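# Place the cover onto the gearbox with two arms

## Task

Set the cover in place on top of the gearbox so that it remains seated there once both grippers have released it, with nothing ending up on the floor or left off the table.

## Robot and tools

Robot: two six-joint arms, left_arm and right_arm, each with a two-finger parallel gripper and a wrist camera. Cameras: cam_high (fixed, on a stand behind the arms), cam_left_wrist and cam_right_wrist, each 672x504 pixels.

Frames. The scene frame has its origin at table-top height, halfway between the two nominal arm bases: +x points out over the table, +z up, and left_arm sits on the +y side. Image left/right does not match arm names. The left_arm base is at (+0.018, +0.337, +0.023) m and the right_arm base at (-0.030, -0.242, +0.011) m, each with a small yaw. Every arm reports its hand pose, Hand target and velocities in its own base frame. Fixed cameras and the table use the scene frame. Motion offsets are expressed along the axes of that arm's current Hand target. Gripper axes: the fingers point along +z and open and close along y. end_effector_position is the point between the pads, roughly 1 cm short of the fingertips.

Row layout, shared by execute_actions and move: one row holds 14 numbers covering both arms, each in [-1, 1]. The first seven belong to left_arm: dx, dy, dz, rx, ry, rz, opening. The next seven are the same for right_arm. Even if only one arm should move, all 14 numbers must be given. dx..rz are an offset, not a pose: they are measured from that arm's Hand target as it was when the action or move began, along that target's own axes. 1.0 equals 0.6 m of translation or 180 degrees of rotation; rx, ry, rz form a single rotation vector. opening is absolute: +1 is fully open (0.094 m), -1 fully shut. Six zeros re-command the current Hand target. A 0 opening is a real command (half open), so to leave a gripper alone, resend its present opening.

execute_actions(actions, cameras): actions is a list of actions; each action is a table of up to 15 rows, one per 1/30 s control step. A shorter table repeats its final row to fill 15 steps. Every row in an action counts from the pose at that action's start, not from the row before; but each new action starts from the updated Hand target, so repeating an offset keeps moving. cameras is a list of names, ["all"] or []; an empty actions list returns all images and the full state.

move(target, speed, blend, opening_speed, grip_force, blocking, cameras): target is one 14-number row or a list of up to 15 rows; every row is an offset from the Hand targets at the call's start. The arms travel in straight lines, all finishing together, capped at 10 s. speed: m/s, 0.002 to 2.9, default 0.25 (rotation limited to twice that in rad/s); one value or one per row. blend: corner rounding radius in metres for lists; 0 stops at each row. opening_speed: rate of opening change per second on the -1..+1 scale, at least 0.2; use it for slow closing on fragile parts. grip_force: newtons per pad, 10 to 50, one value or one per arm; it persists, and lower force closes slower. blocking=false returns after about 0.5 s while the motion carries on. The result adds a move: line giving the ending (done, off_target, moving, held, fault) and limits (paced = pose clipped, held = steps withheld). done means within 10 mm and 2 degrees; it says nothing about contact.

wait(seconds 0-10) lets the scene run. stop() brakes a running move. zoom_image(camera, region=[x0, y0, x1, y1]) enlarges part of the latest image, pixel coordinates from top-left, region up to 504 by 504. read_manual(section="licences") returns licence texts only. finished_scene(scene) ends the current scene with its number; call nothing after it in that reply.

Result lines: end_effector_position (m) and end_effector_quat_wxyz; Hand target (the base for the next offsets); Tool commands; grip_measured (opening on the command scale, reads a little wide when empty and a few hundredths narrow when squeezing a hard part); Joint positions (last number is opening in metres); Joint velocities (may say within noise); joint torques (noisy, include arm weight); grip_effort_nm (motor effort, negative closing, not pad force); motor temperatures. MOTOR HOT appears at 75 °C; at 90 °C the arm folds and stops; at 100 °C it collapses.

Behaviour: grippers often stop short of or below target and tilt, more at long reach; check the pose after each move and send the remaining distance. Orientation commands are clipped to 40 degrees from the measured one per step. An arm blocked by something keeps pushing until re-commanded away. Avoid: arms or grippers touching each other, gripping the other arm, fast contact or hard pressing, paths near an arm's own base, pulling on camera cables, releasing a moving part, dropping the cover or letting anything leave the table, and long stretched or loaded holds that heat motors. Loose parts may occasionally be nudged by outside pushes.

Each tool is called as a command line: name --argument value for each argument, lists and objects as JSON in quotes; but a table of rows of numbers goes row by row, as --pt "numbers of a row", without its own name.

## Session

execute_actions --actions '[]'

zoom_image --camera "cam_high" --region '[340, 80, 540, 280]'

zoom_image --camera "cam_high" --region '[240, 220, 440, 420]'

Scene clock: 0.00 s.
left_arm: end_effector_position=(+0.3090, -0.0572, +0.1000) grip_measured=+1.000 grip_effort_nm=n/a end_effector_quat_wxyz=(+0.570, -0.116, +0.789, -0.197) | right_arm: end_effector_position=(+0.4348, +0.0454, +0.1060) grip_measured=+1.000 grip_effort_nm=n/a end_effector_quat_wxyz=(+0.531, +0.033, +0.846, +0.032)
Joint positions: left_arm=[-0.179 1.099 0.058 0.765 0.007 -0.477 0.094] | right_arm=[0.15 1.581 0.634 0.496 0.116 0.155 0.094]
Joint velocities: within noise
Joint torques (N m): no reading
Motor temperatures (°C): left_arm=[21 30 34 34 22 22 21] | right_arm=[23 24 26 31 20 18 19]
Heat: left arm: 34 °C; right arm: 31 °C.
Hand target: left_arm +0.3119, -0.0577, +0.1065; +0.577, -0.115, +0.783, -0.199 | right_arm +0.4370, +0.0456, +0.1127; +0.538, +0.034, +0.842, +0.033
Tool commands: left_gripper/opening=+1.0 right_gripper/opening=+1.0

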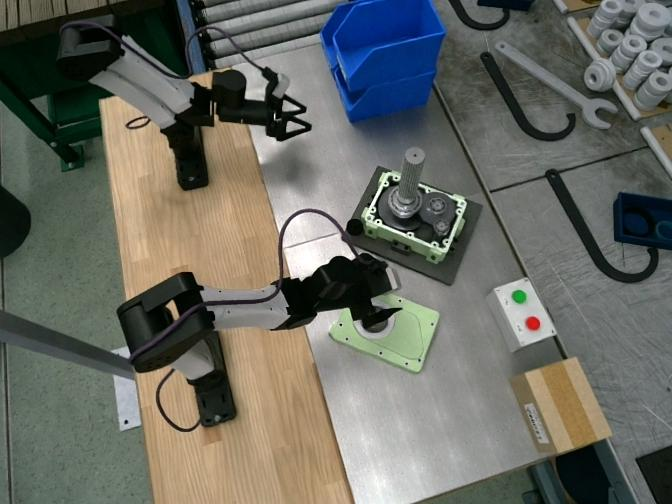

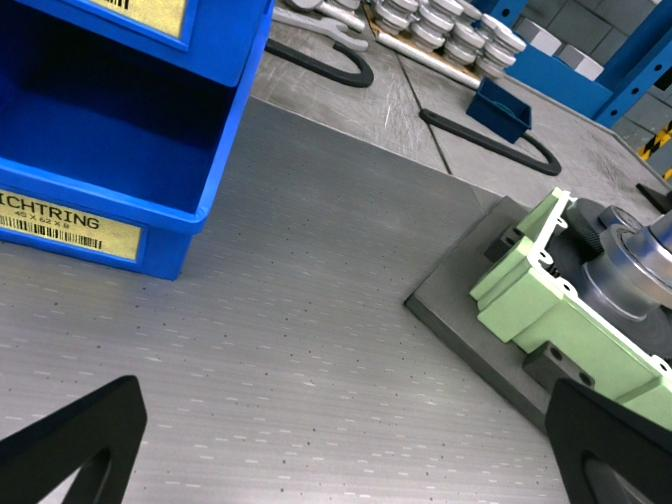

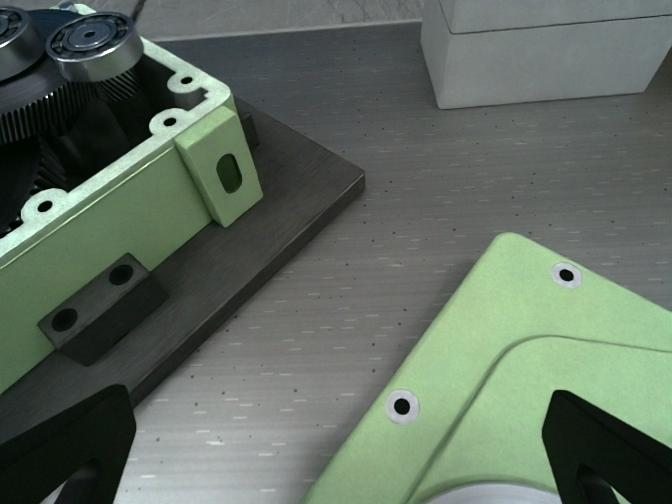

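Scaled by 2.520 from the camera's 672x504 image, which has a finer 960x720 frame.

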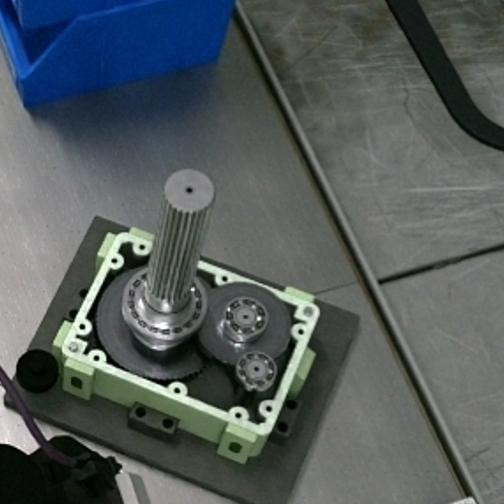

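Scaled by 2.520 from the camera's 672x504 image, which has a finer 960x720 frame.

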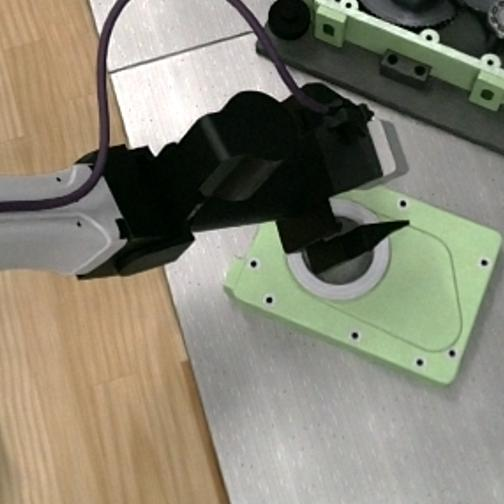

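zoom_image --camera "cam_high" --region '[360, 165, 420, 225]'

zoom_image --camera "cam_high" --region '[410, 180, 470, 240]'

zoom_image --camera "cam_high" --region '[400, 210, 460, 270]'

zoom_image --camera "cam_high" --region '[325, 285, 445, 385]'

Scaled by 8.400 from the camera's 672x504 image, which has a finer 960x720 frame.

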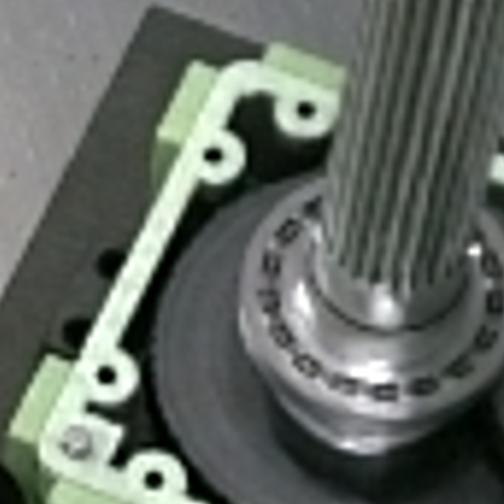

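Scaled by 8.400 from the camera's 672x504 image, which has a finer 960x720 frame.

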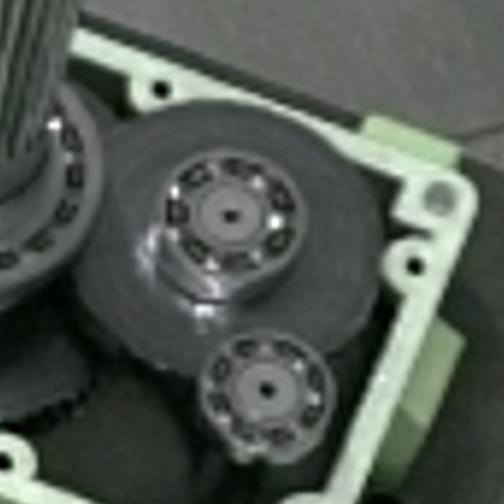

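Scaled by 8.400 from the camera's 672x504 image, which has a finer 960x720 frame.

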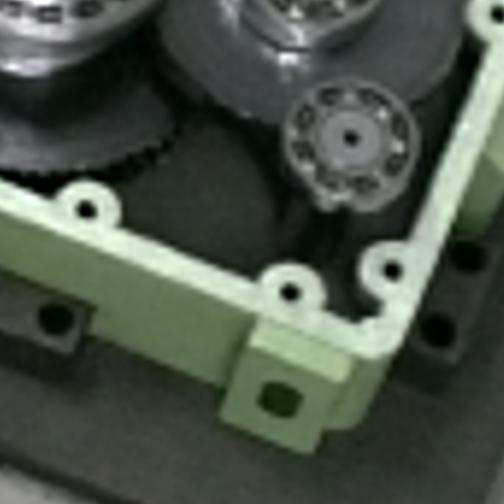

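Scaled by 4.200 from the camera's 672x504 image, which has a finer 960x720 frame.

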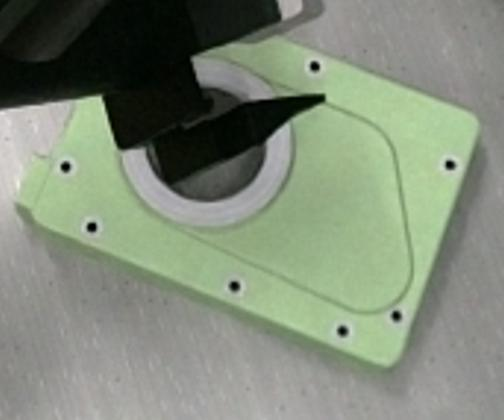

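move --pt "0.0453 -0.3677 -0.057 0.0484 0.0984 0.1131 0.2 -0.0278 -0.2362 -0.2592 -0.0322 0.0076 0.252 0.0" --pt "0.32 -0.5358 -0.0053 0.0967 0.1968 0.2262 0.2 0.08 -0.343 -0.2765 -0.0643 0.0152 0.504 0.0" --speed 0.5 --blend '[0.05,0]' --cameras '["all"]'

Scene clock: 14.20 s.
left_arm: end_effector_position=(+0.2325, -0.4136, +0.0769) grip_measured=+0.202 grip_effort_nm=-0.08 end_effector_quat_wxyz=(+0.355, +0.306, +0.876, -0.117) | right_arm: end_effector_position=(+0.2633, -0.1596, +0.1216) grip_measured=+0.002 grip_effort_nm=-0.07 end_effector_quat_wxyz=(+0.339, +0.572, +0.576, +0.477)
Joint positions: left_arm=[-1.188 1.846 1.162 -0.197 -0.361 -0.386 0.056] | right_arm=[-1.079 1.306 0.487 0.008 -1.121 0.975 0.047]
Joint torques (N m): left_arm=[-0.21 -8.16 10.22 1.37 -0.14 0.16] | right_arm=[-0.68 -3.82 5.74 1.64 -0.52 -0.01]
Heat: left arm: 36 °C; right arm: 34 °C.
Hand target: left_arm +0.2340, -0.4233, +0.0854; +0.360, +0.309, +0.871, -0.127 | right_arm +0.2620, -0.1582, +0.1200; +0.337, +0.572, +0.572, +0.482
Off the commanded pose: left_arm 0.013 m, 1 deg | right_arm 0.003 m, 1 deg.
move: off_target (left_arm)

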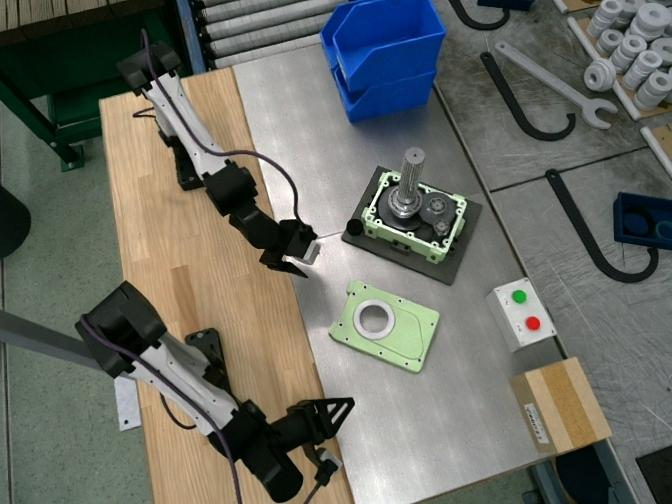

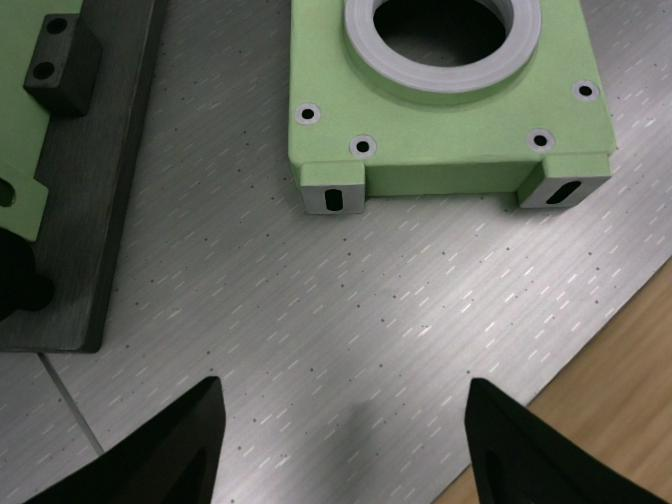

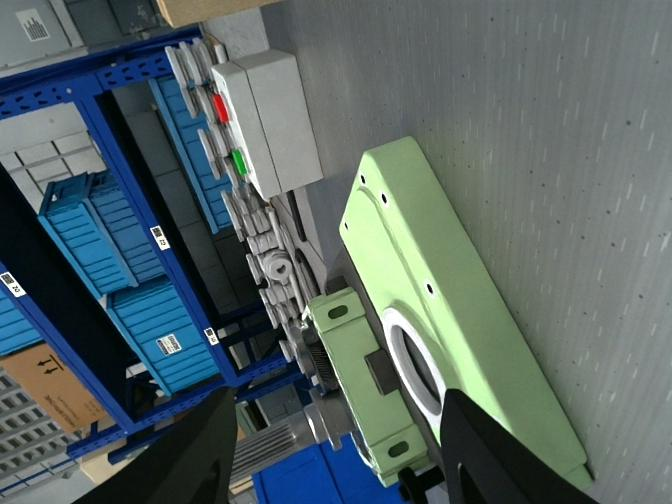

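move --target '[-0.0207,0.0045,0.1758,-0.0085,0.0002,-0.0087,-0.1,0,0,0,0,0,0,0.0]' --speed 0.2 --cameras '["cam_left_wrist"]'

Scene clock: 17.63 s.
left_arm: end_effector_position=(+0.2941, -0.4605, +0.0099) grip_measured=-0.098 grip_effort_nm=-0.08 end_effector_quat_wxyz=(+0.348, +0.294, +0.884, -0.103) | right_arm: end_effector_position=(+0.2628, -0.1587, +0.1203) grip_measured=+0.002 grip_effort_nm=-0.07 end_effector_quat_wxyz=(+0.337, +0.573, +0.575, +0.477)
Joint positions: left_arm=[-1.105 2.209 1.428 -0.111 -0.328 -0.347 0.042] | right_arm=[-1.079 1.306 0.482 0.009 -1.121 0.976 0.047]
Joint torques (N m): left_arm=[0.18 -10.35 9.78 1.65 -0.18 0.22] | right_arm=[-0.66 -3.84 6.11 1.62 -0.52 0.02]
Heat: left arm: 37 °C; right arm: 34 °C.
Hand target: left_arm +0.3006, -0.4736, +0.0197; +0.363, +0.292, +0.877, -0.120 | right_arm +0.2619, -0.1581, +0.1199; +0.337, +0.572, +0.572, +0.482
Off the commanded pose: left_arm 0.017 m, 3 deg | right_arm 0.001 m, 1 deg.
move: off_target (left_arm)
Images, in order (width x height): cam_left_wrist 672x504.

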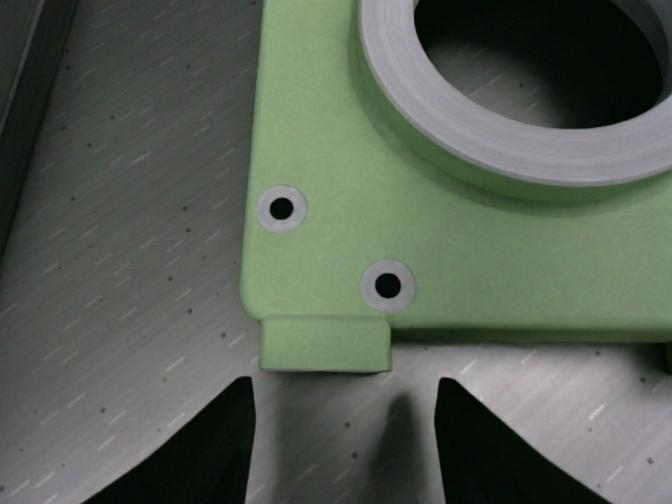

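move --target '[-0.00786,0.00433,0.04179,0,0,0,-0.1,0,0,0,0,0,0,0]' --speed 0.1 --cameras '["cam_left_wrist"]'

Scene clock: 24.73 s.
left_arm: end_effector_position=(+0.3080, -0.4731, -0.0019) grip_measured=-0.098 grip_effort_nm=-0.08 end_effector_quat_wxyz=(+0.347, +0.297, +0.883, -0.106) | right_arm: end_effector_position=(+0.2628, -0.1587, +0.1203) grip_measured=+0.002 grip_effort_nm=-0.07 end_effector_quat_wxyz=(+0.337, +0.573, +0.575, +0.477)
Joint positions: left_arm=[-1.087 2.287 1.509 -0.106 -0.308 -0.327 0.042] | right_arm=[-1.079 1.306 0.482 0.009 -1.121 0.976 0.047]
Joint torques (N m): left_arm=[1.01 -10.17 10.24 1.7 -0.16 0.18] | right_arm=[-0.68 -3.82 6.09 1.62 -0.52 0.02]
Heat: left arm: 38 °C; right arm: 34 °C.
Hand target: left_arm +0.3190, -0.4840, +0.0052; +0.363, +0.292, +0.877, -0.120 | right_arm +0.2619, -0.1581, +0.1199; +0.337, +0.572, +0.572, +0.482
Off the commanded pose: left_arm 0.017 m, 3 deg | right_arm 0.001 m, 1 deg.
move: off_target (left_arm)
Images, in order (width x height): cam_left_wrist 672x504.

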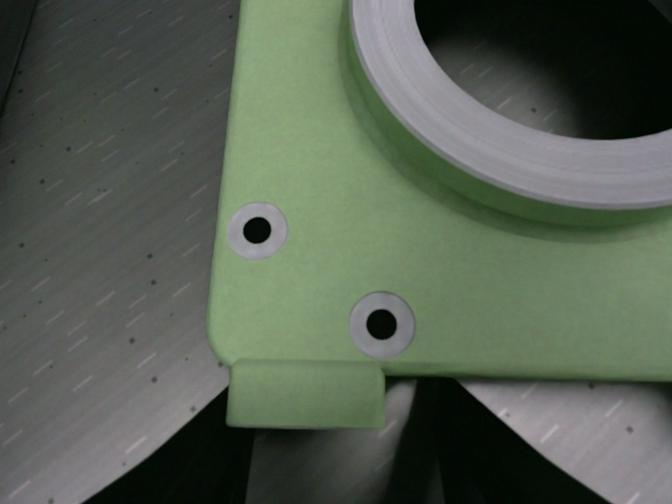

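zoom_image --camera "cam_left_wrist" --region '[180, 340, 500, 504]'

Scaled by 1.575 from the camera's 672x504 image, which has a finer 960x720 frame.

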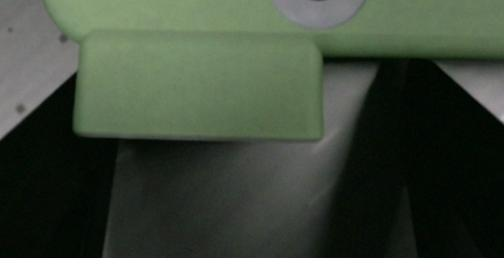

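move --target '[0.0035,0.0135,0.0035,0,0,0,0.4,0,0,0,0,0,0,0]' --speed 0.06 --cameras '["cam_left_wrist"]'

Scene clock: 28.10 s.
left_arm: end_effector_position=(+0.3114, -0.4726, -0.0018) grip_measured=+0.398 grip_effort_nm=0.12 end_effector_quat_wxyz=(+0.345, +0.301, +0.882, -0.112) | right_arm: end_effector_position=(+0.2628, -0.1587, +0.1203) grip_measured=+0.002 grip_effort_nm=-0.07 end_effector_quat_wxyz=(+0.337, +0.573, +0.575, +0.477)
Joint positions: left_arm=[-1.076 2.287 1.509 -0.1 -0.288 -0.314 0.066] | right_arm=[-1.079 1.306 0.482 0.009 -1.121 0.976 0.047]
Joint torques (N m): left_arm=[1.42 -10.56 8.14 1.84 -0.32 0.14] | right_arm=[-0.65 -3.84 6.08 1.62 -0.53 0.02]
Heat: left arm: 38 °C; right arm: 34 °C.
Hand target: left_arm +0.3237, -0.4777, +0.0023; +0.363, +0.292, +0.877, -0.120 | right_arm +0.2619, -0.1581, +0.1199; +0.337, +0.572, +0.572, +0.482
Off the commanded pose: left_arm 0.014 m, 3 deg | right_arm 0.001 m, 1 deg.
move: off_target (left_arm)
Images, in order (width x height): cam_left_wrist 672x504.

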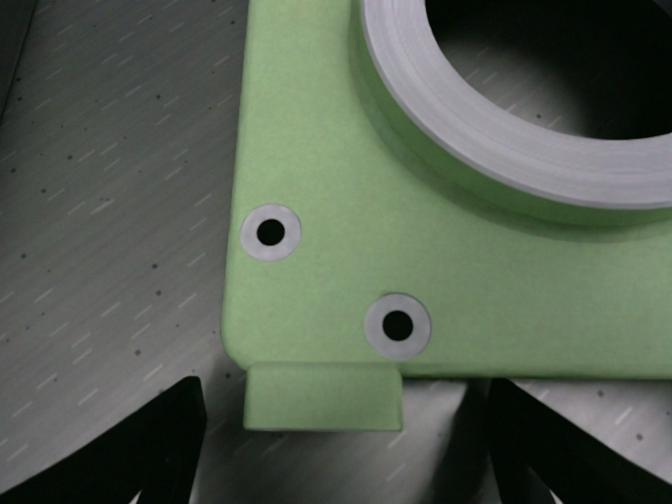

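move --target '[0.0025,0.0145,0.002,0,0,0,0.4,0,0,0,0,0,0,0]' --speed 0.08 --cameras '["cam_left_wrist"]'

Scene clock: 29.30 s.
left_arm: end_effector_position=(+0.3166, -0.4713, -0.0018) grip_measured=+0.398 grip_effort_nm=0.11 end_effector_quat_wxyz=(+0.344, +0.302, +0.881, -0.118) | right_arm: end_effector_position=(+0.2628, -0.1587, +0.1203) grip_measured=+0.002 grip_effort_nm=-0.07 end_effector_quat_wxyz=(+0.337, +0.573, +0.575, +0.477)
Joint positions: left_arm=[-1.06 2.287 1.504 -0.083 -0.267 -0.3 0.066] | right_arm=[-1.079 1.306 0.482 0.009 -1.121 0.976 0.047]
Joint torques (N m): left_arm=[1.62 -11.28 6.32 1.91 -0.35 0.12] | right_arm=[-0.65 -3.82 6.08 1.63 -0.52 0.03]
Heat: left arm: 38 °C; right arm: 34 °C.
Hand target: left_arm +0.3288, -0.4705, +0.0004; +0.363, +0.292, +0.877, -0.120 | right_arm +0.2619, -0.1581, +0.1199; +0.337, +0.572, +0.572, +0.482
Off the commanded pose: left_arm 0.012 m, 2 deg | right_arm 0.001 m, 1 deg.
move: off_target (left_arm)
Images, in order (width x height): cam_left_wrist 672x504.

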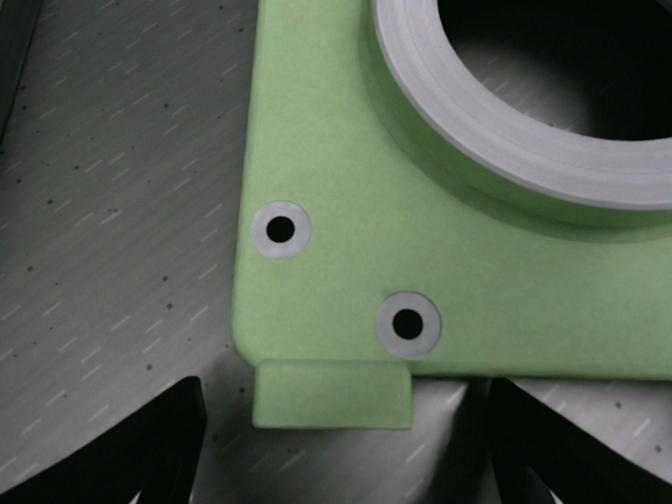

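move --pt "0.002 0.01 0.0015 0 0 0 0.4 0 0 0 0 0 0 0" --pt "0.002 0.01 0.0015 0 0 0 -0.8 0 0 0 0 0 0 0" --speed 0.1 --opening_speed 1.0 --cameras '["cam_left_wrist", "cam_right_wrist"]'

Scene clock: 31.83 s.
left_arm: end_effector_position=(+0.3218, -0.4697, -0.0025) grip_measured=-0.429 grip_effort_nm=-1.01 end_effector_quat_wxyz=(+0.348, +0.300, +0.879, -0.125) | right_arm: end_effector_position=(+0.2628, -0.1587, +0.1203) grip_measured=+0.002 grip_effort_nm=-0.07 end_effector_quat_wxyz=(+0.337, +0.573, +0.575, +0.477)
Joint positions: left_arm=[-1.047 2.287 1.491 -0.054 -0.253 -0.292 0.027] | right_arm=[-1.079 1.306 0.482 0.009 -1.121 0.976 0.047]
Joint torques (N m): left_arm=[1.43 -11.64 6.04 1.75 -0.42 0.17] | right_arm=[-0.68 -3.82 6.06 1.62 -0.53 0.02]
Motor temperatures (°C): left_arm=[21 35 38 37 22 22 21] | right_arm=[23 25 28 34 20 18 18]
Heat: left arm: 38 °C; right arm: 34 °C.
Hand target: left_arm +0.3323, -0.4657, -0.0010; +0.363, +0.292, +0.877, -0.120 | right_arm +0.2619, -0.1581, +0.1199; +0.337, +0.572, +0.572, +0.482
Off the commanded pose: left_arm 0.011 m, 2 deg | right_arm 0.001 m, 1 deg.
move: off_target (left_arm); target 2's new opening was sent with left_arm's hand 0.013 m and 2 deg from that target
Images, in order (width x height): cam_left_wrist 672x504, cam_right_wrist 672x504.

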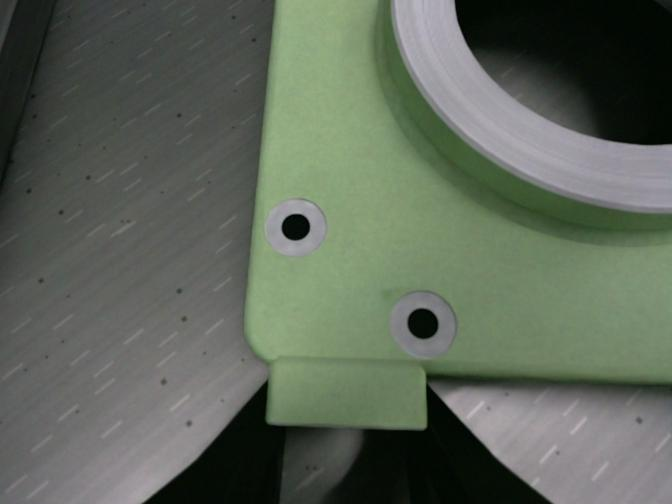

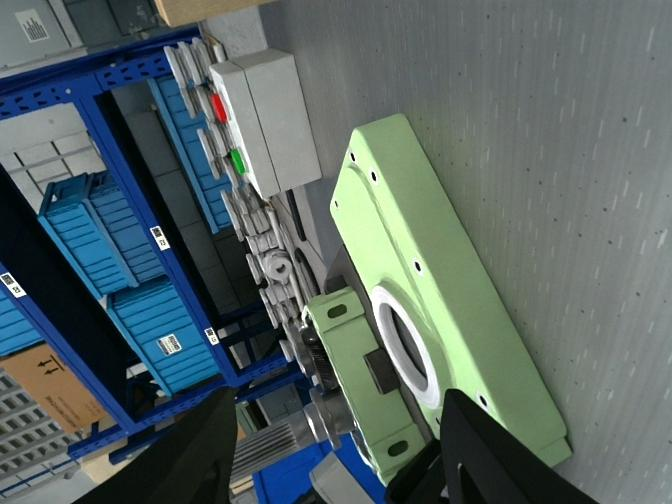

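move --target '[-0.1983,-0.01157,-0.1169,0,0,0,-0.8,0,0,0,0,0,0,0]' --speed 0.14 --cameras '["all"]'

Scene clock: 34.40 s.
left_arm: end_effector_position=(+0.3306, -0.4702, +0.0687) grip_measured=-0.429 grip_effort_nm=-1.01 end_effector_quat_wxyz=(+0.291, +0.321, +0.898, -0.078) | right_arm: end_effector_position=(+0.2628, -0.1587, +0.1203) grip_measured=+0.002 grip_effort_nm=-0.07 end_effector_quat_wxyz=(+0.337, +0.573, +0.575, +0.477)
Joint positions: left_arm=[-1.029 2.287 1.891 -0.607 -0.238 -0.272 0.027] | right_arm=[-1.079 1.306 0.482 0.009 -1.121 0.976 0.047]
Joint torques (N m): left_arm=[1.03 -17.03 13.61 1.81 -0.5 0.01] | right_arm=[-0.68 -3.81 6.09 1.62 -0.52 0.02]
Heat: left arm: 38 °C; right arm: 34 °C.
Hand target: left_arm +0.3559, -0.4921, +0.1325; +0.362, +0.292, +0.877, -0.120 | right_arm +0.2619, -0.1581, +0.1199; +0.337, +0.572, +0.572, +0.482
Off the commanded pose: left_arm 0.072 m, 10 deg | right_arm 0.001 m, 1 deg.
move: off_target (left_arm)

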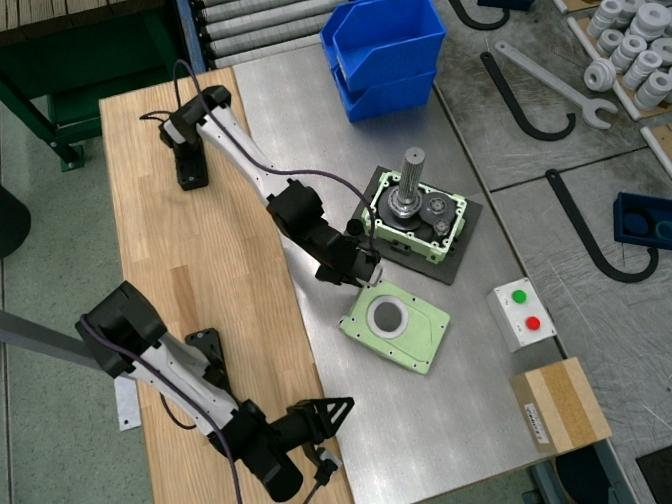

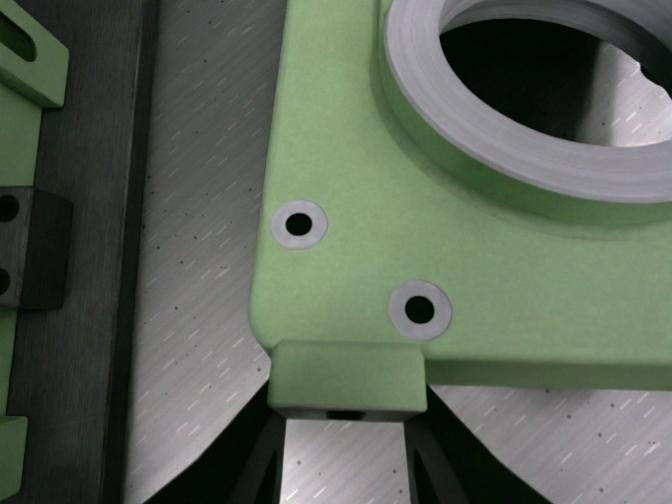

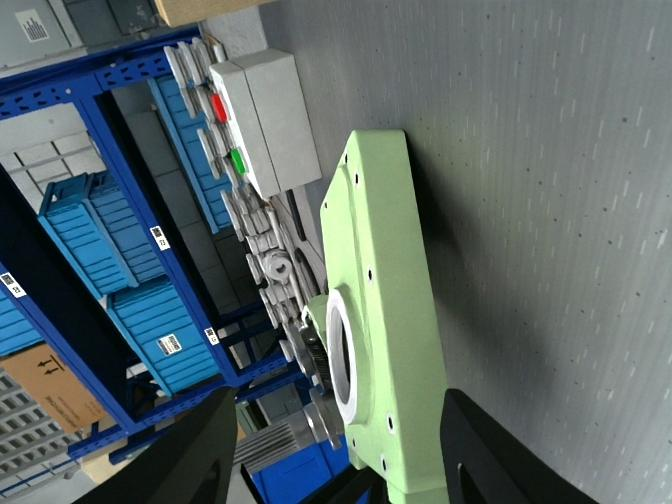

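move --target '[-0.0471,0,-0.0354,0,0,0,-0.8,-0.0157,-0.0264,0.0913,0,0,0,0.0]' --speed 0.12 --cameras '["all"]'

Scene clock: 40.03 s.
left_arm: end_effector_position=(+0.3404, -0.4778, +0.1251) grip_measured=-0.430 grip_effort_nm=-1.01 end_effector_quat_wxyz=(+0.306, +0.313, +0.894, -0.090) | right_arm: end_effector_position=(+0.3086, -0.1574, +0.0894) grip_measured=+0.002 grip_effort_nm=-0.07 end_effector_quat_wxyz=(+0.337, +0.570, +0.572, +0.483)
Joint positions: left_arm=[-1.022 2.289 2.097 -0.768 -0.238 -0.272 0.027] | right_arm=[-0.909 1.545 0.434 0.508 -1.002 1.22 0.047]
Joint torques (N m): left_arm=[0.61 -13.81 13.67 1.84 -0.46 0.06] | right_arm=[0.21 -4.89 5.22 1.94 -0.17 0.01]
Motor temperatures (°C): left_arm=[21 40 39 37 22 22 21] | right_arm=[23 25 28 34 20 18 18]
Heat: left arm: 40 °C; right arm: 34 °C.
Hand target: left_arm +0.3598, -0.4952, +0.1674; +0.362, +0.292, +0.877, -0.120 | right_arm +0.3092, -0.1564, +0.0867; +0.337, +0.572, +0.572, +0.482
Off the commanded pose: left_arm 0.050 m, 8 deg | right_arm 0.003 m, 0 deg.
move: off_target (left_arm)

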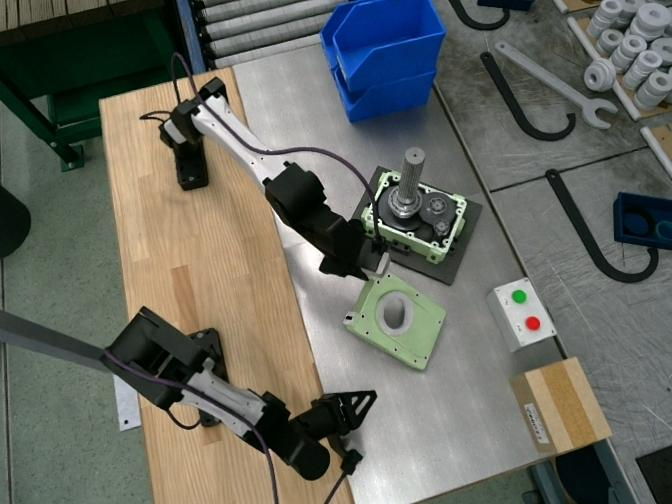

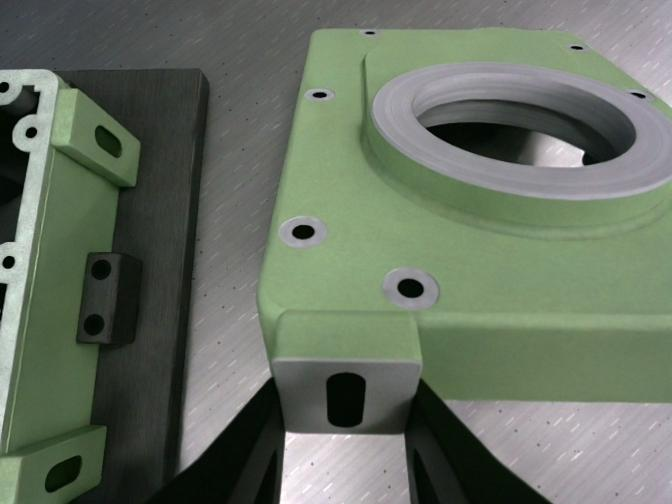

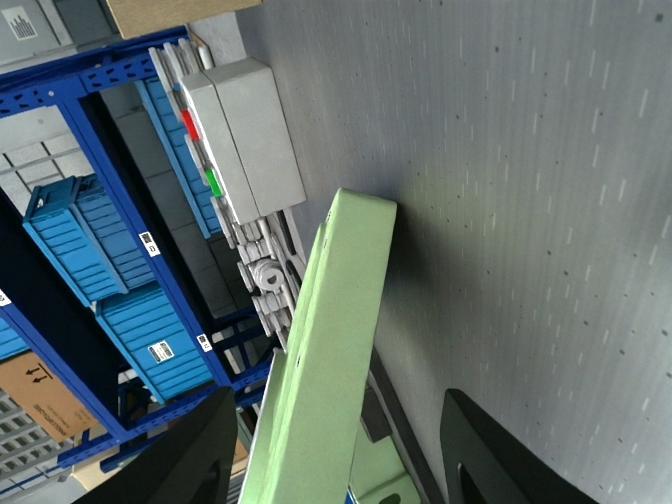

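move --target '[0.058,0,0.0247,0,0,0,-0.8,0.025,-0.0172,0.0805,0,0,0,0.0]' --speed 0.12 --cameras '["cam_right_wrist"]'

Scene clock: 45.93 s.
left_arm: end_effector_position=(+0.3375, -0.4736, +0.0827) grip_measured=-0.430 grip_effort_nm=-1.01 end_effector_quat_wxyz=(+0.303, +0.312, +0.896, -0.088) | right_arm: end_effector_position=(+0.3489, -0.1331, +0.0666) grip_measured=+0.002 grip_effort_nm=-0.07 end_effector_quat_wxyz=(+0.335, +0.571, +0.573, +0.484)
Joint positions: left_arm=[-1.022 2.281 1.919 -0.607 -0.238 -0.277 0.027] | right_arm=[-0.719 1.719 0.416 0.823 -0.842 1.379 0.047]
Joint torques (N m): left_arm=[-0.42 -18.26 7.95 1.98 -0.54 0.01] | right_arm=[0.18 -5.76 4.48 2.13 -0.06 0.02]
Heat: left arm: 41 °C; right arm: 34 °C.
Hand target: left_arm +0.3484, -0.4867, +0.1323; +0.362, +0.292, +0.877, -0.120 | right_arm +0.3492, -0.1325, +0.0647; +0.337, +0.572, +0.572, +0.482
Off the commanded pose: left_arm 0.053 m, 8 deg | right_arm 0.002 m, 0 deg.
move: off_target (left_arm)
Images, in order (width x height): cam_right_wrist 672x504.

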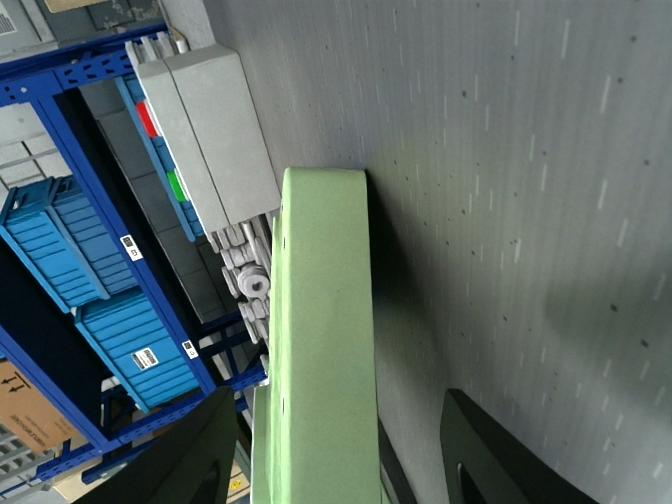

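move --target '[-0.0318,0,-0.02,0,0,0,-0.8,0.0092,0.0073,0.0707,0,0,0,0.0]' --speed 0.08 --cameras '["cam_right_wrist"]'

Scene clock: 48.97 s.
left_arm: end_effector_position=(+0.3361, -0.4712, +0.0909) grip_measured=-0.430 grip_effort_nm=-1.01 end_effector_quat_wxyz=(+0.297, +0.314, +0.898, -0.083) | right_arm: end_effector_position=(+0.3834, -0.1166, +0.0518) grip_measured=+0.002 grip_effort_nm=-0.07 end_effector_quat_wxyz=(+0.325, +0.577, +0.573, +0.482)
Joint positions: left_arm=[-1.022 2.28 1.959 -0.666 -0.238 -0.277 0.027] | right_arm=[-0.587 1.843 0.477 0.919 -0.725 1.459 0.047]
Joint torques (N m): left_arm=[-0.09 -17.54 13.3 1.69 -0.52 0.05] | right_arm=[0.14 -6.64 6.46 2.17 0.01 0]
Heat: left arm: 43 °C; right arm: 34 °C.
Hand target: left_arm +0.3526, -0.4898, +0.1544; +0.363, +0.292, +0.877, -0.120 | right_arm +0.3897, -0.1205, +0.0566; +0.337, +0.572, +0.572, +0.482
Off the commanded pose: left_arm 0.068 m, 9 deg | right_arm 0.009 m, 2 deg.
move: off_target (left_arm)
Images, in order (width x height): cam_right_wrist 672x504.

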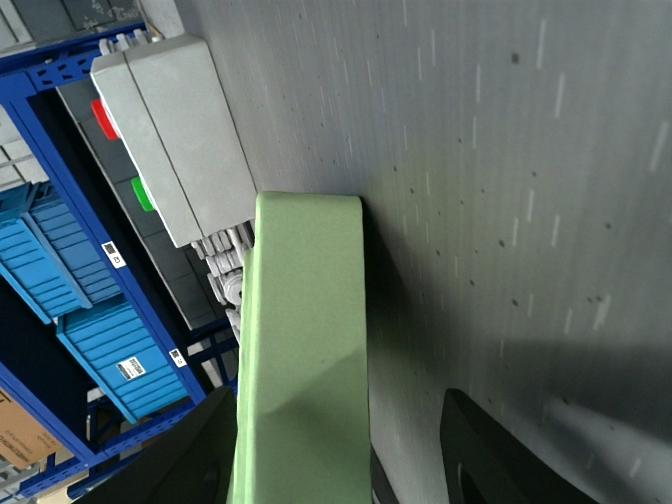

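move --pt "0 0 0 0 0 0 -0.8 0.0088 0.0023 -0.0308 0 0 0 0.0" --pt "0 0 0 0 0 0 -0.8 0.0162 -0.0005 0.0287 0 0 0 0.0" --speed 0.08 --cameras '["cam_right_wrist", "cam_high"]'

Scene clock: 52.57 s.
left_arm: end_effector_position=(+0.3358, -0.4705, +0.0904) grip_measured=-0.430 grip_effort_nm=-1.01 end_effector_quat_wxyz=(+0.295, +0.315, +0.899, -0.081) | right_arm: end_effector_position=(+0.3987, -0.1053, +0.0487) grip_measured=+0.002 grip_effort_nm=-0.07 end_effector_quat_wxyz=(+0.327, +0.576, +0.574, +0.482)
Joint positions: left_arm=[-1.022 2.28 1.959 -0.67 -0.238 -0.277 0.027] | right_arm=[-0.521 1.884 0.499 0.964 -0.664 1.493 0.047]
Joint torques (N m): left_arm=[-0.01 -17.57 13.24 1.72 -0.51 0.06] | right_arm=[0.21 -6.95 6.26 2.2 0.02 0.01]
Heat: left arm: 43 °C; right arm: 34 °C.
Hand target: left_arm +0.3525, -0.4897, +0.1544; +0.362, +0.292, +0.877, -0.120 | right_arm +0.4046, -0.1080, +0.0526; +0.337, +0.572, +0.572, +0.482
Off the commanded pose: left_arm 0.069 m, 10 deg | right_arm 0.008 m, 1 deg.
move: off_target (left_arm)
Images, in order (width x height): cam_high 672x504, cam_right_wrist 672x504.

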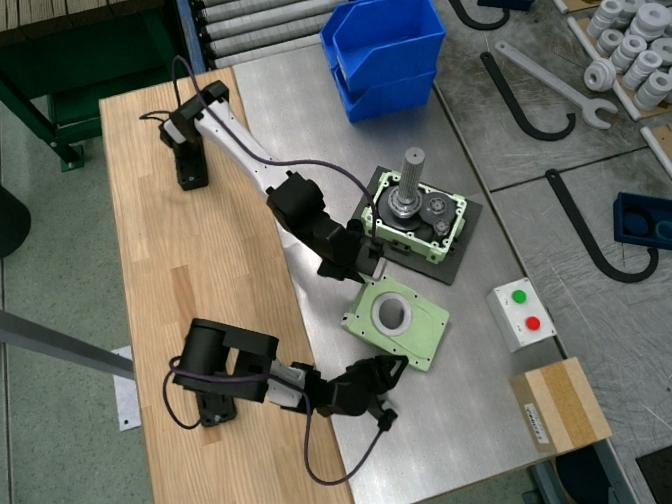

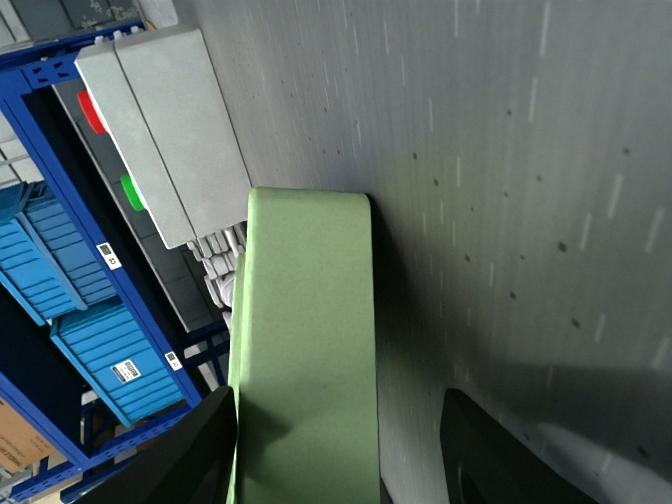

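move --pt "0 0 0 0 0 0 -0.8 0.0037 0.0087 0.0103 0 0 0 0.0" --pt "0 0 0 0 0 0 -0.8 0.0037 0.0087 0.0103 0 0 0 -0.65" --speed 0.08 --opening_speed 1.0 --cameras '["cam_right_wrist"]'

Scene clock: 55.40 s.
left_arm: end_effector_position=(+0.3358, -0.4705, +0.0904) grip_measured=-0.430 grip_effort_nm=-1.01 end_effector_quat_wxyz=(+0.295, +0.315, +0.899, -0.081) | right_arm: end_effector_position=(+0.4066, -0.1038, +0.0538) grip_measured=-0.350 grip_effort_nm=-1.01 end_effector_quat_wxyz=(+0.333, +0.573, +0.573, +0.483)
Joint positions: left_arm=[-1.022 2.28 1.959 -0.67 -0.238 -0.277 0.027] | right_arm=[-0.502 1.884 0.519 0.963 -0.644 1.503 0.031]
Joint torques (N m): left_arm=[-0.06 -17.55 13.26 1.7 -0.52 0.04] | right_arm=[0.27 -7.31 6.5 2.02 0.01 0.01]
Heat: left arm: 44 °C; right arm: 34 °C.
Hand target: left_arm +0.3525, -0.4897, +0.1544; +0.362, +0.292, +0.877, -0.120 | right_arm +0.4119, -0.1055, +0.0560; +0.337, +0.572, +0.572, +0.482
Off the commanded pose: left_arm 0.069 m, 10 deg | right_arm 0.006 m, 1 deg.
move: off_target (left_arm)
Images, in order (width x height): cam_right_wrist 672x504.

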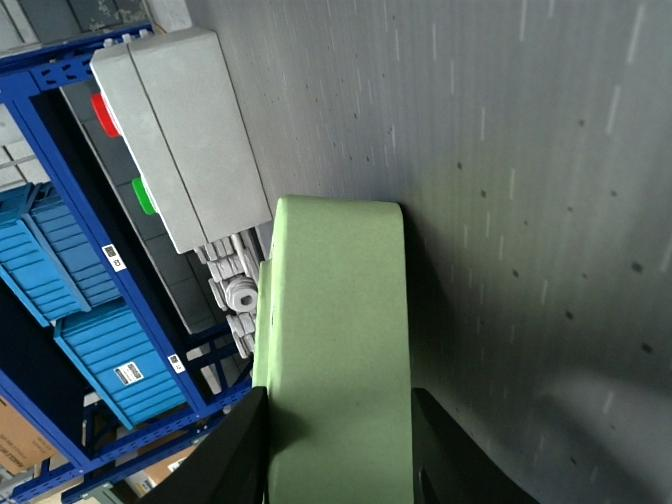

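move --target '[0,0,0,0,0,0,-0.8,0.0095,0.1643,-0.0365,-0.0936,-0.0179,-0.1048,-0.65]' --speed 0.14 --cameras '["cam_high", "cam_left_wrist"]'

Scene clock: 58.70 s.
left_arm: end_effector_position=(+0.3366, -0.4744, +0.0966) grip_measured=-0.430 grip_effort_nm=-1.01 end_effector_quat_wxyz=(+0.299, +0.310, +0.898, -0.090) | right_arm: end_effector_position=(+0.4086, -0.1128, +0.0844) grip_measured=-0.350 grip_effort_nm=-1.01 end_effector_quat_wxyz=(+0.403, +0.537, +0.580, +0.462)
Joint positions: left_arm=[-1.022 2.28 1.976 -0.671 -0.23 -0.285 0.027] | right_arm=[-0.496 1.805 0.5 1.004 -0.58 1.431 0.031]
Joint torques (N m): left_arm=[-0.05 -17.06 12.51 1.72 -0.59 0.13] | right_arm=[0.08 -13.42 7.3 4.04 -0.35 -0.58]
Motor temperatures (°C): left_arm=[21 45 42 38 22 21 22] | right_arm=[23 26 28 35 20 18 19]
Heat: left arm: 45 °C; right arm: 35 °C.
Hand target: left_arm +0.3525, -0.4897, +0.1544; +0.362, +0.292, +0.877, -0.120 | right_arm +0.4231, -0.1153, +0.1560; +0.507, +0.429, +0.571, +0.483
Off the commanded pose: left_arm 0.062 m, 9 deg | right_arm 0.073 m, 17 deg.
move: off_target (left_arm, right_arm)
Images, in order (width x height): cam_high 672x504, cam_left_wrist 672x504.

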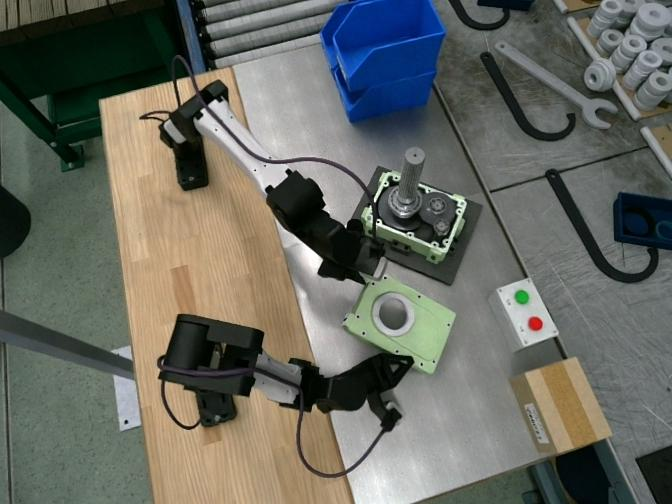

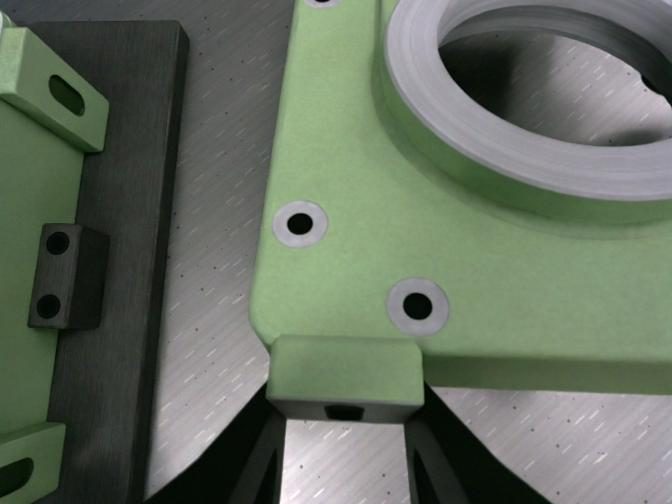

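move --target '[-0.0707,0,-0.0709,0,0,0,-0.8,-0.0358,0.1918,-0.0008,0,0,0,-0.65]' --speed 0.14 --cameras '["cam_high", "cam_left_wrist"]'

Scene clock: 61.33 s.
left_arm: end_effector_position=(+0.3405, -0.4803, +0.1911) grip_measured=-0.430 grip_effort_nm=-1.01 end_effector_quat_wxyz=(+0.323, +0.303, +0.890, -0.109) | right_arm: end_effector_position=(+0.4146, -0.1209, +0.1937) grip_measured=-0.350 grip_effort_nm=-1.01 end_effector_quat_wxyz=(+0.425, +0.525, +0.584, +0.450)
Joint positions: left_arm=[-1.022 2.303 2.358 -0.963 -0.232 -0.286 0.027] | right_arm=[-0.501 1.449 0.708 0.462 -0.565 1.394 0.031]
Joint torques (N m): left_arm=[-0.03 -11.97 11.75 1.79 -0.57 0.18] | right_arm=[-0.1 -12.34 12.72 3.54 -0.62 -0.19]
Heat: left arm: 45 °C; right arm: 37 °C.
Hand target: left_arm +0.3525, -0.4898, +0.2144; +0.362, +0.292, +0.877, -0.120 | right_arm +0.4253, -0.1172, +0.2729; +0.507, +0.429, +0.572, +0.483
Off the commanded pose: left_arm 0.028 m, 5 deg | right_arm 0.080 m, 15 deg.
move: off_target (left_arm, right_arm)
Images, in order (width x height): cam_high 672x504, cam_left_wrist 672x504.

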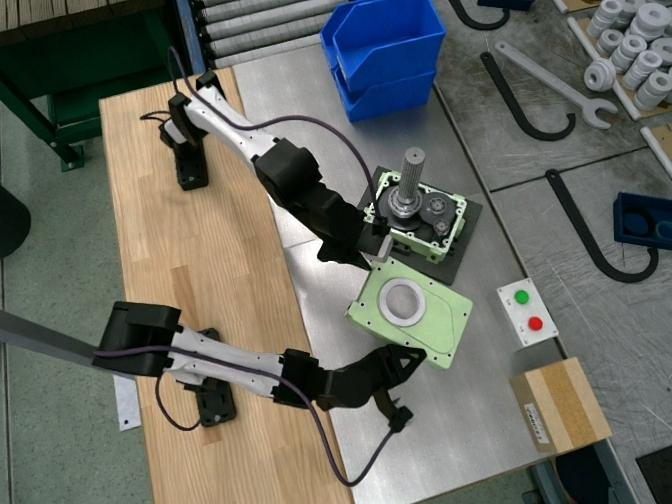

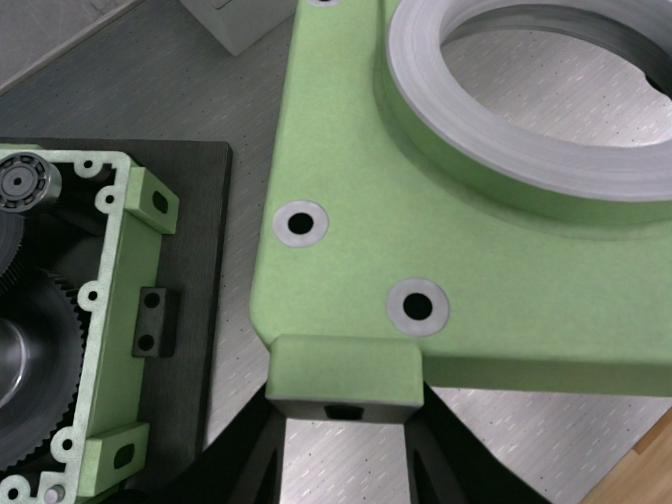

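move --target '[-0.1284,0.0003,-0.1288,0,0,0,-0.8,-0.0384,0.2302,-0.0047,0,0,0,-0.65]' --speed 0.16 --cameras '["cam_high", "cam_left_wrist"]'

Scene clock: 64.43 s.
left_arm: end_effector_position=(+0.3479, -0.4876, +0.3020) grip_measured=-0.430 grip_effort_nm=-1.01 end_effector_quat_wxyz=(+0.406, +0.283, +0.851, -0.175) | right_arm: end_effector_position=(+0.4197, -0.1309, +0.3290) grip_measured=-0.350 grip_effort_nm=-1.01 end_effector_quat_wxyz=(+0.446, +0.508, +0.600, +0.428)
Joint positions: left_arm=[-1.016 2.397 2.854 -1.132 -0.227 -0.265 0.027] | right_arm=[-0.513 1.362 1.197 -0.116 -0.556 1.317 0.031]
Joint torques (N m): left_arm=[-0.24 -13.2 7.58 2.01 -0.44 0.56] | right_arm=[0.16 -10.22 15.69 3.47 -0.89 0.54]
Heat: left arm: 45 °C; right arm: 38 °C.
Hand target: left_arm +0.3524, -0.4899, +0.3236; +0.362, +0.292, +0.877, -0.120 | right_arm +0.4254, -0.1170, +0.4131; +0.507, +0.429, +0.572, +0.483
Off the commanded pose: left_arm 0.022 m, 9 deg | right_arm 0.085 m, 13 deg.
elbow stopped short (left arm): the move would have taken joint 3 (elbow) straighter than the controller allows.
move: off_target (left_arm, right_arm)
Images, in order (width x height): cam_high 672x504, cam_left_wrist 672x504.

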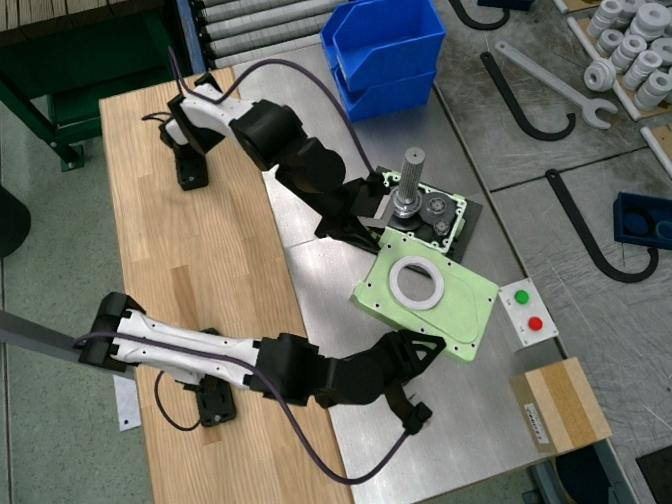

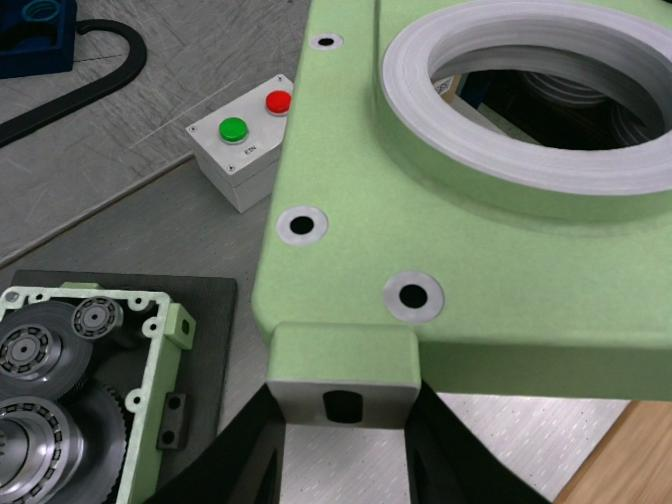

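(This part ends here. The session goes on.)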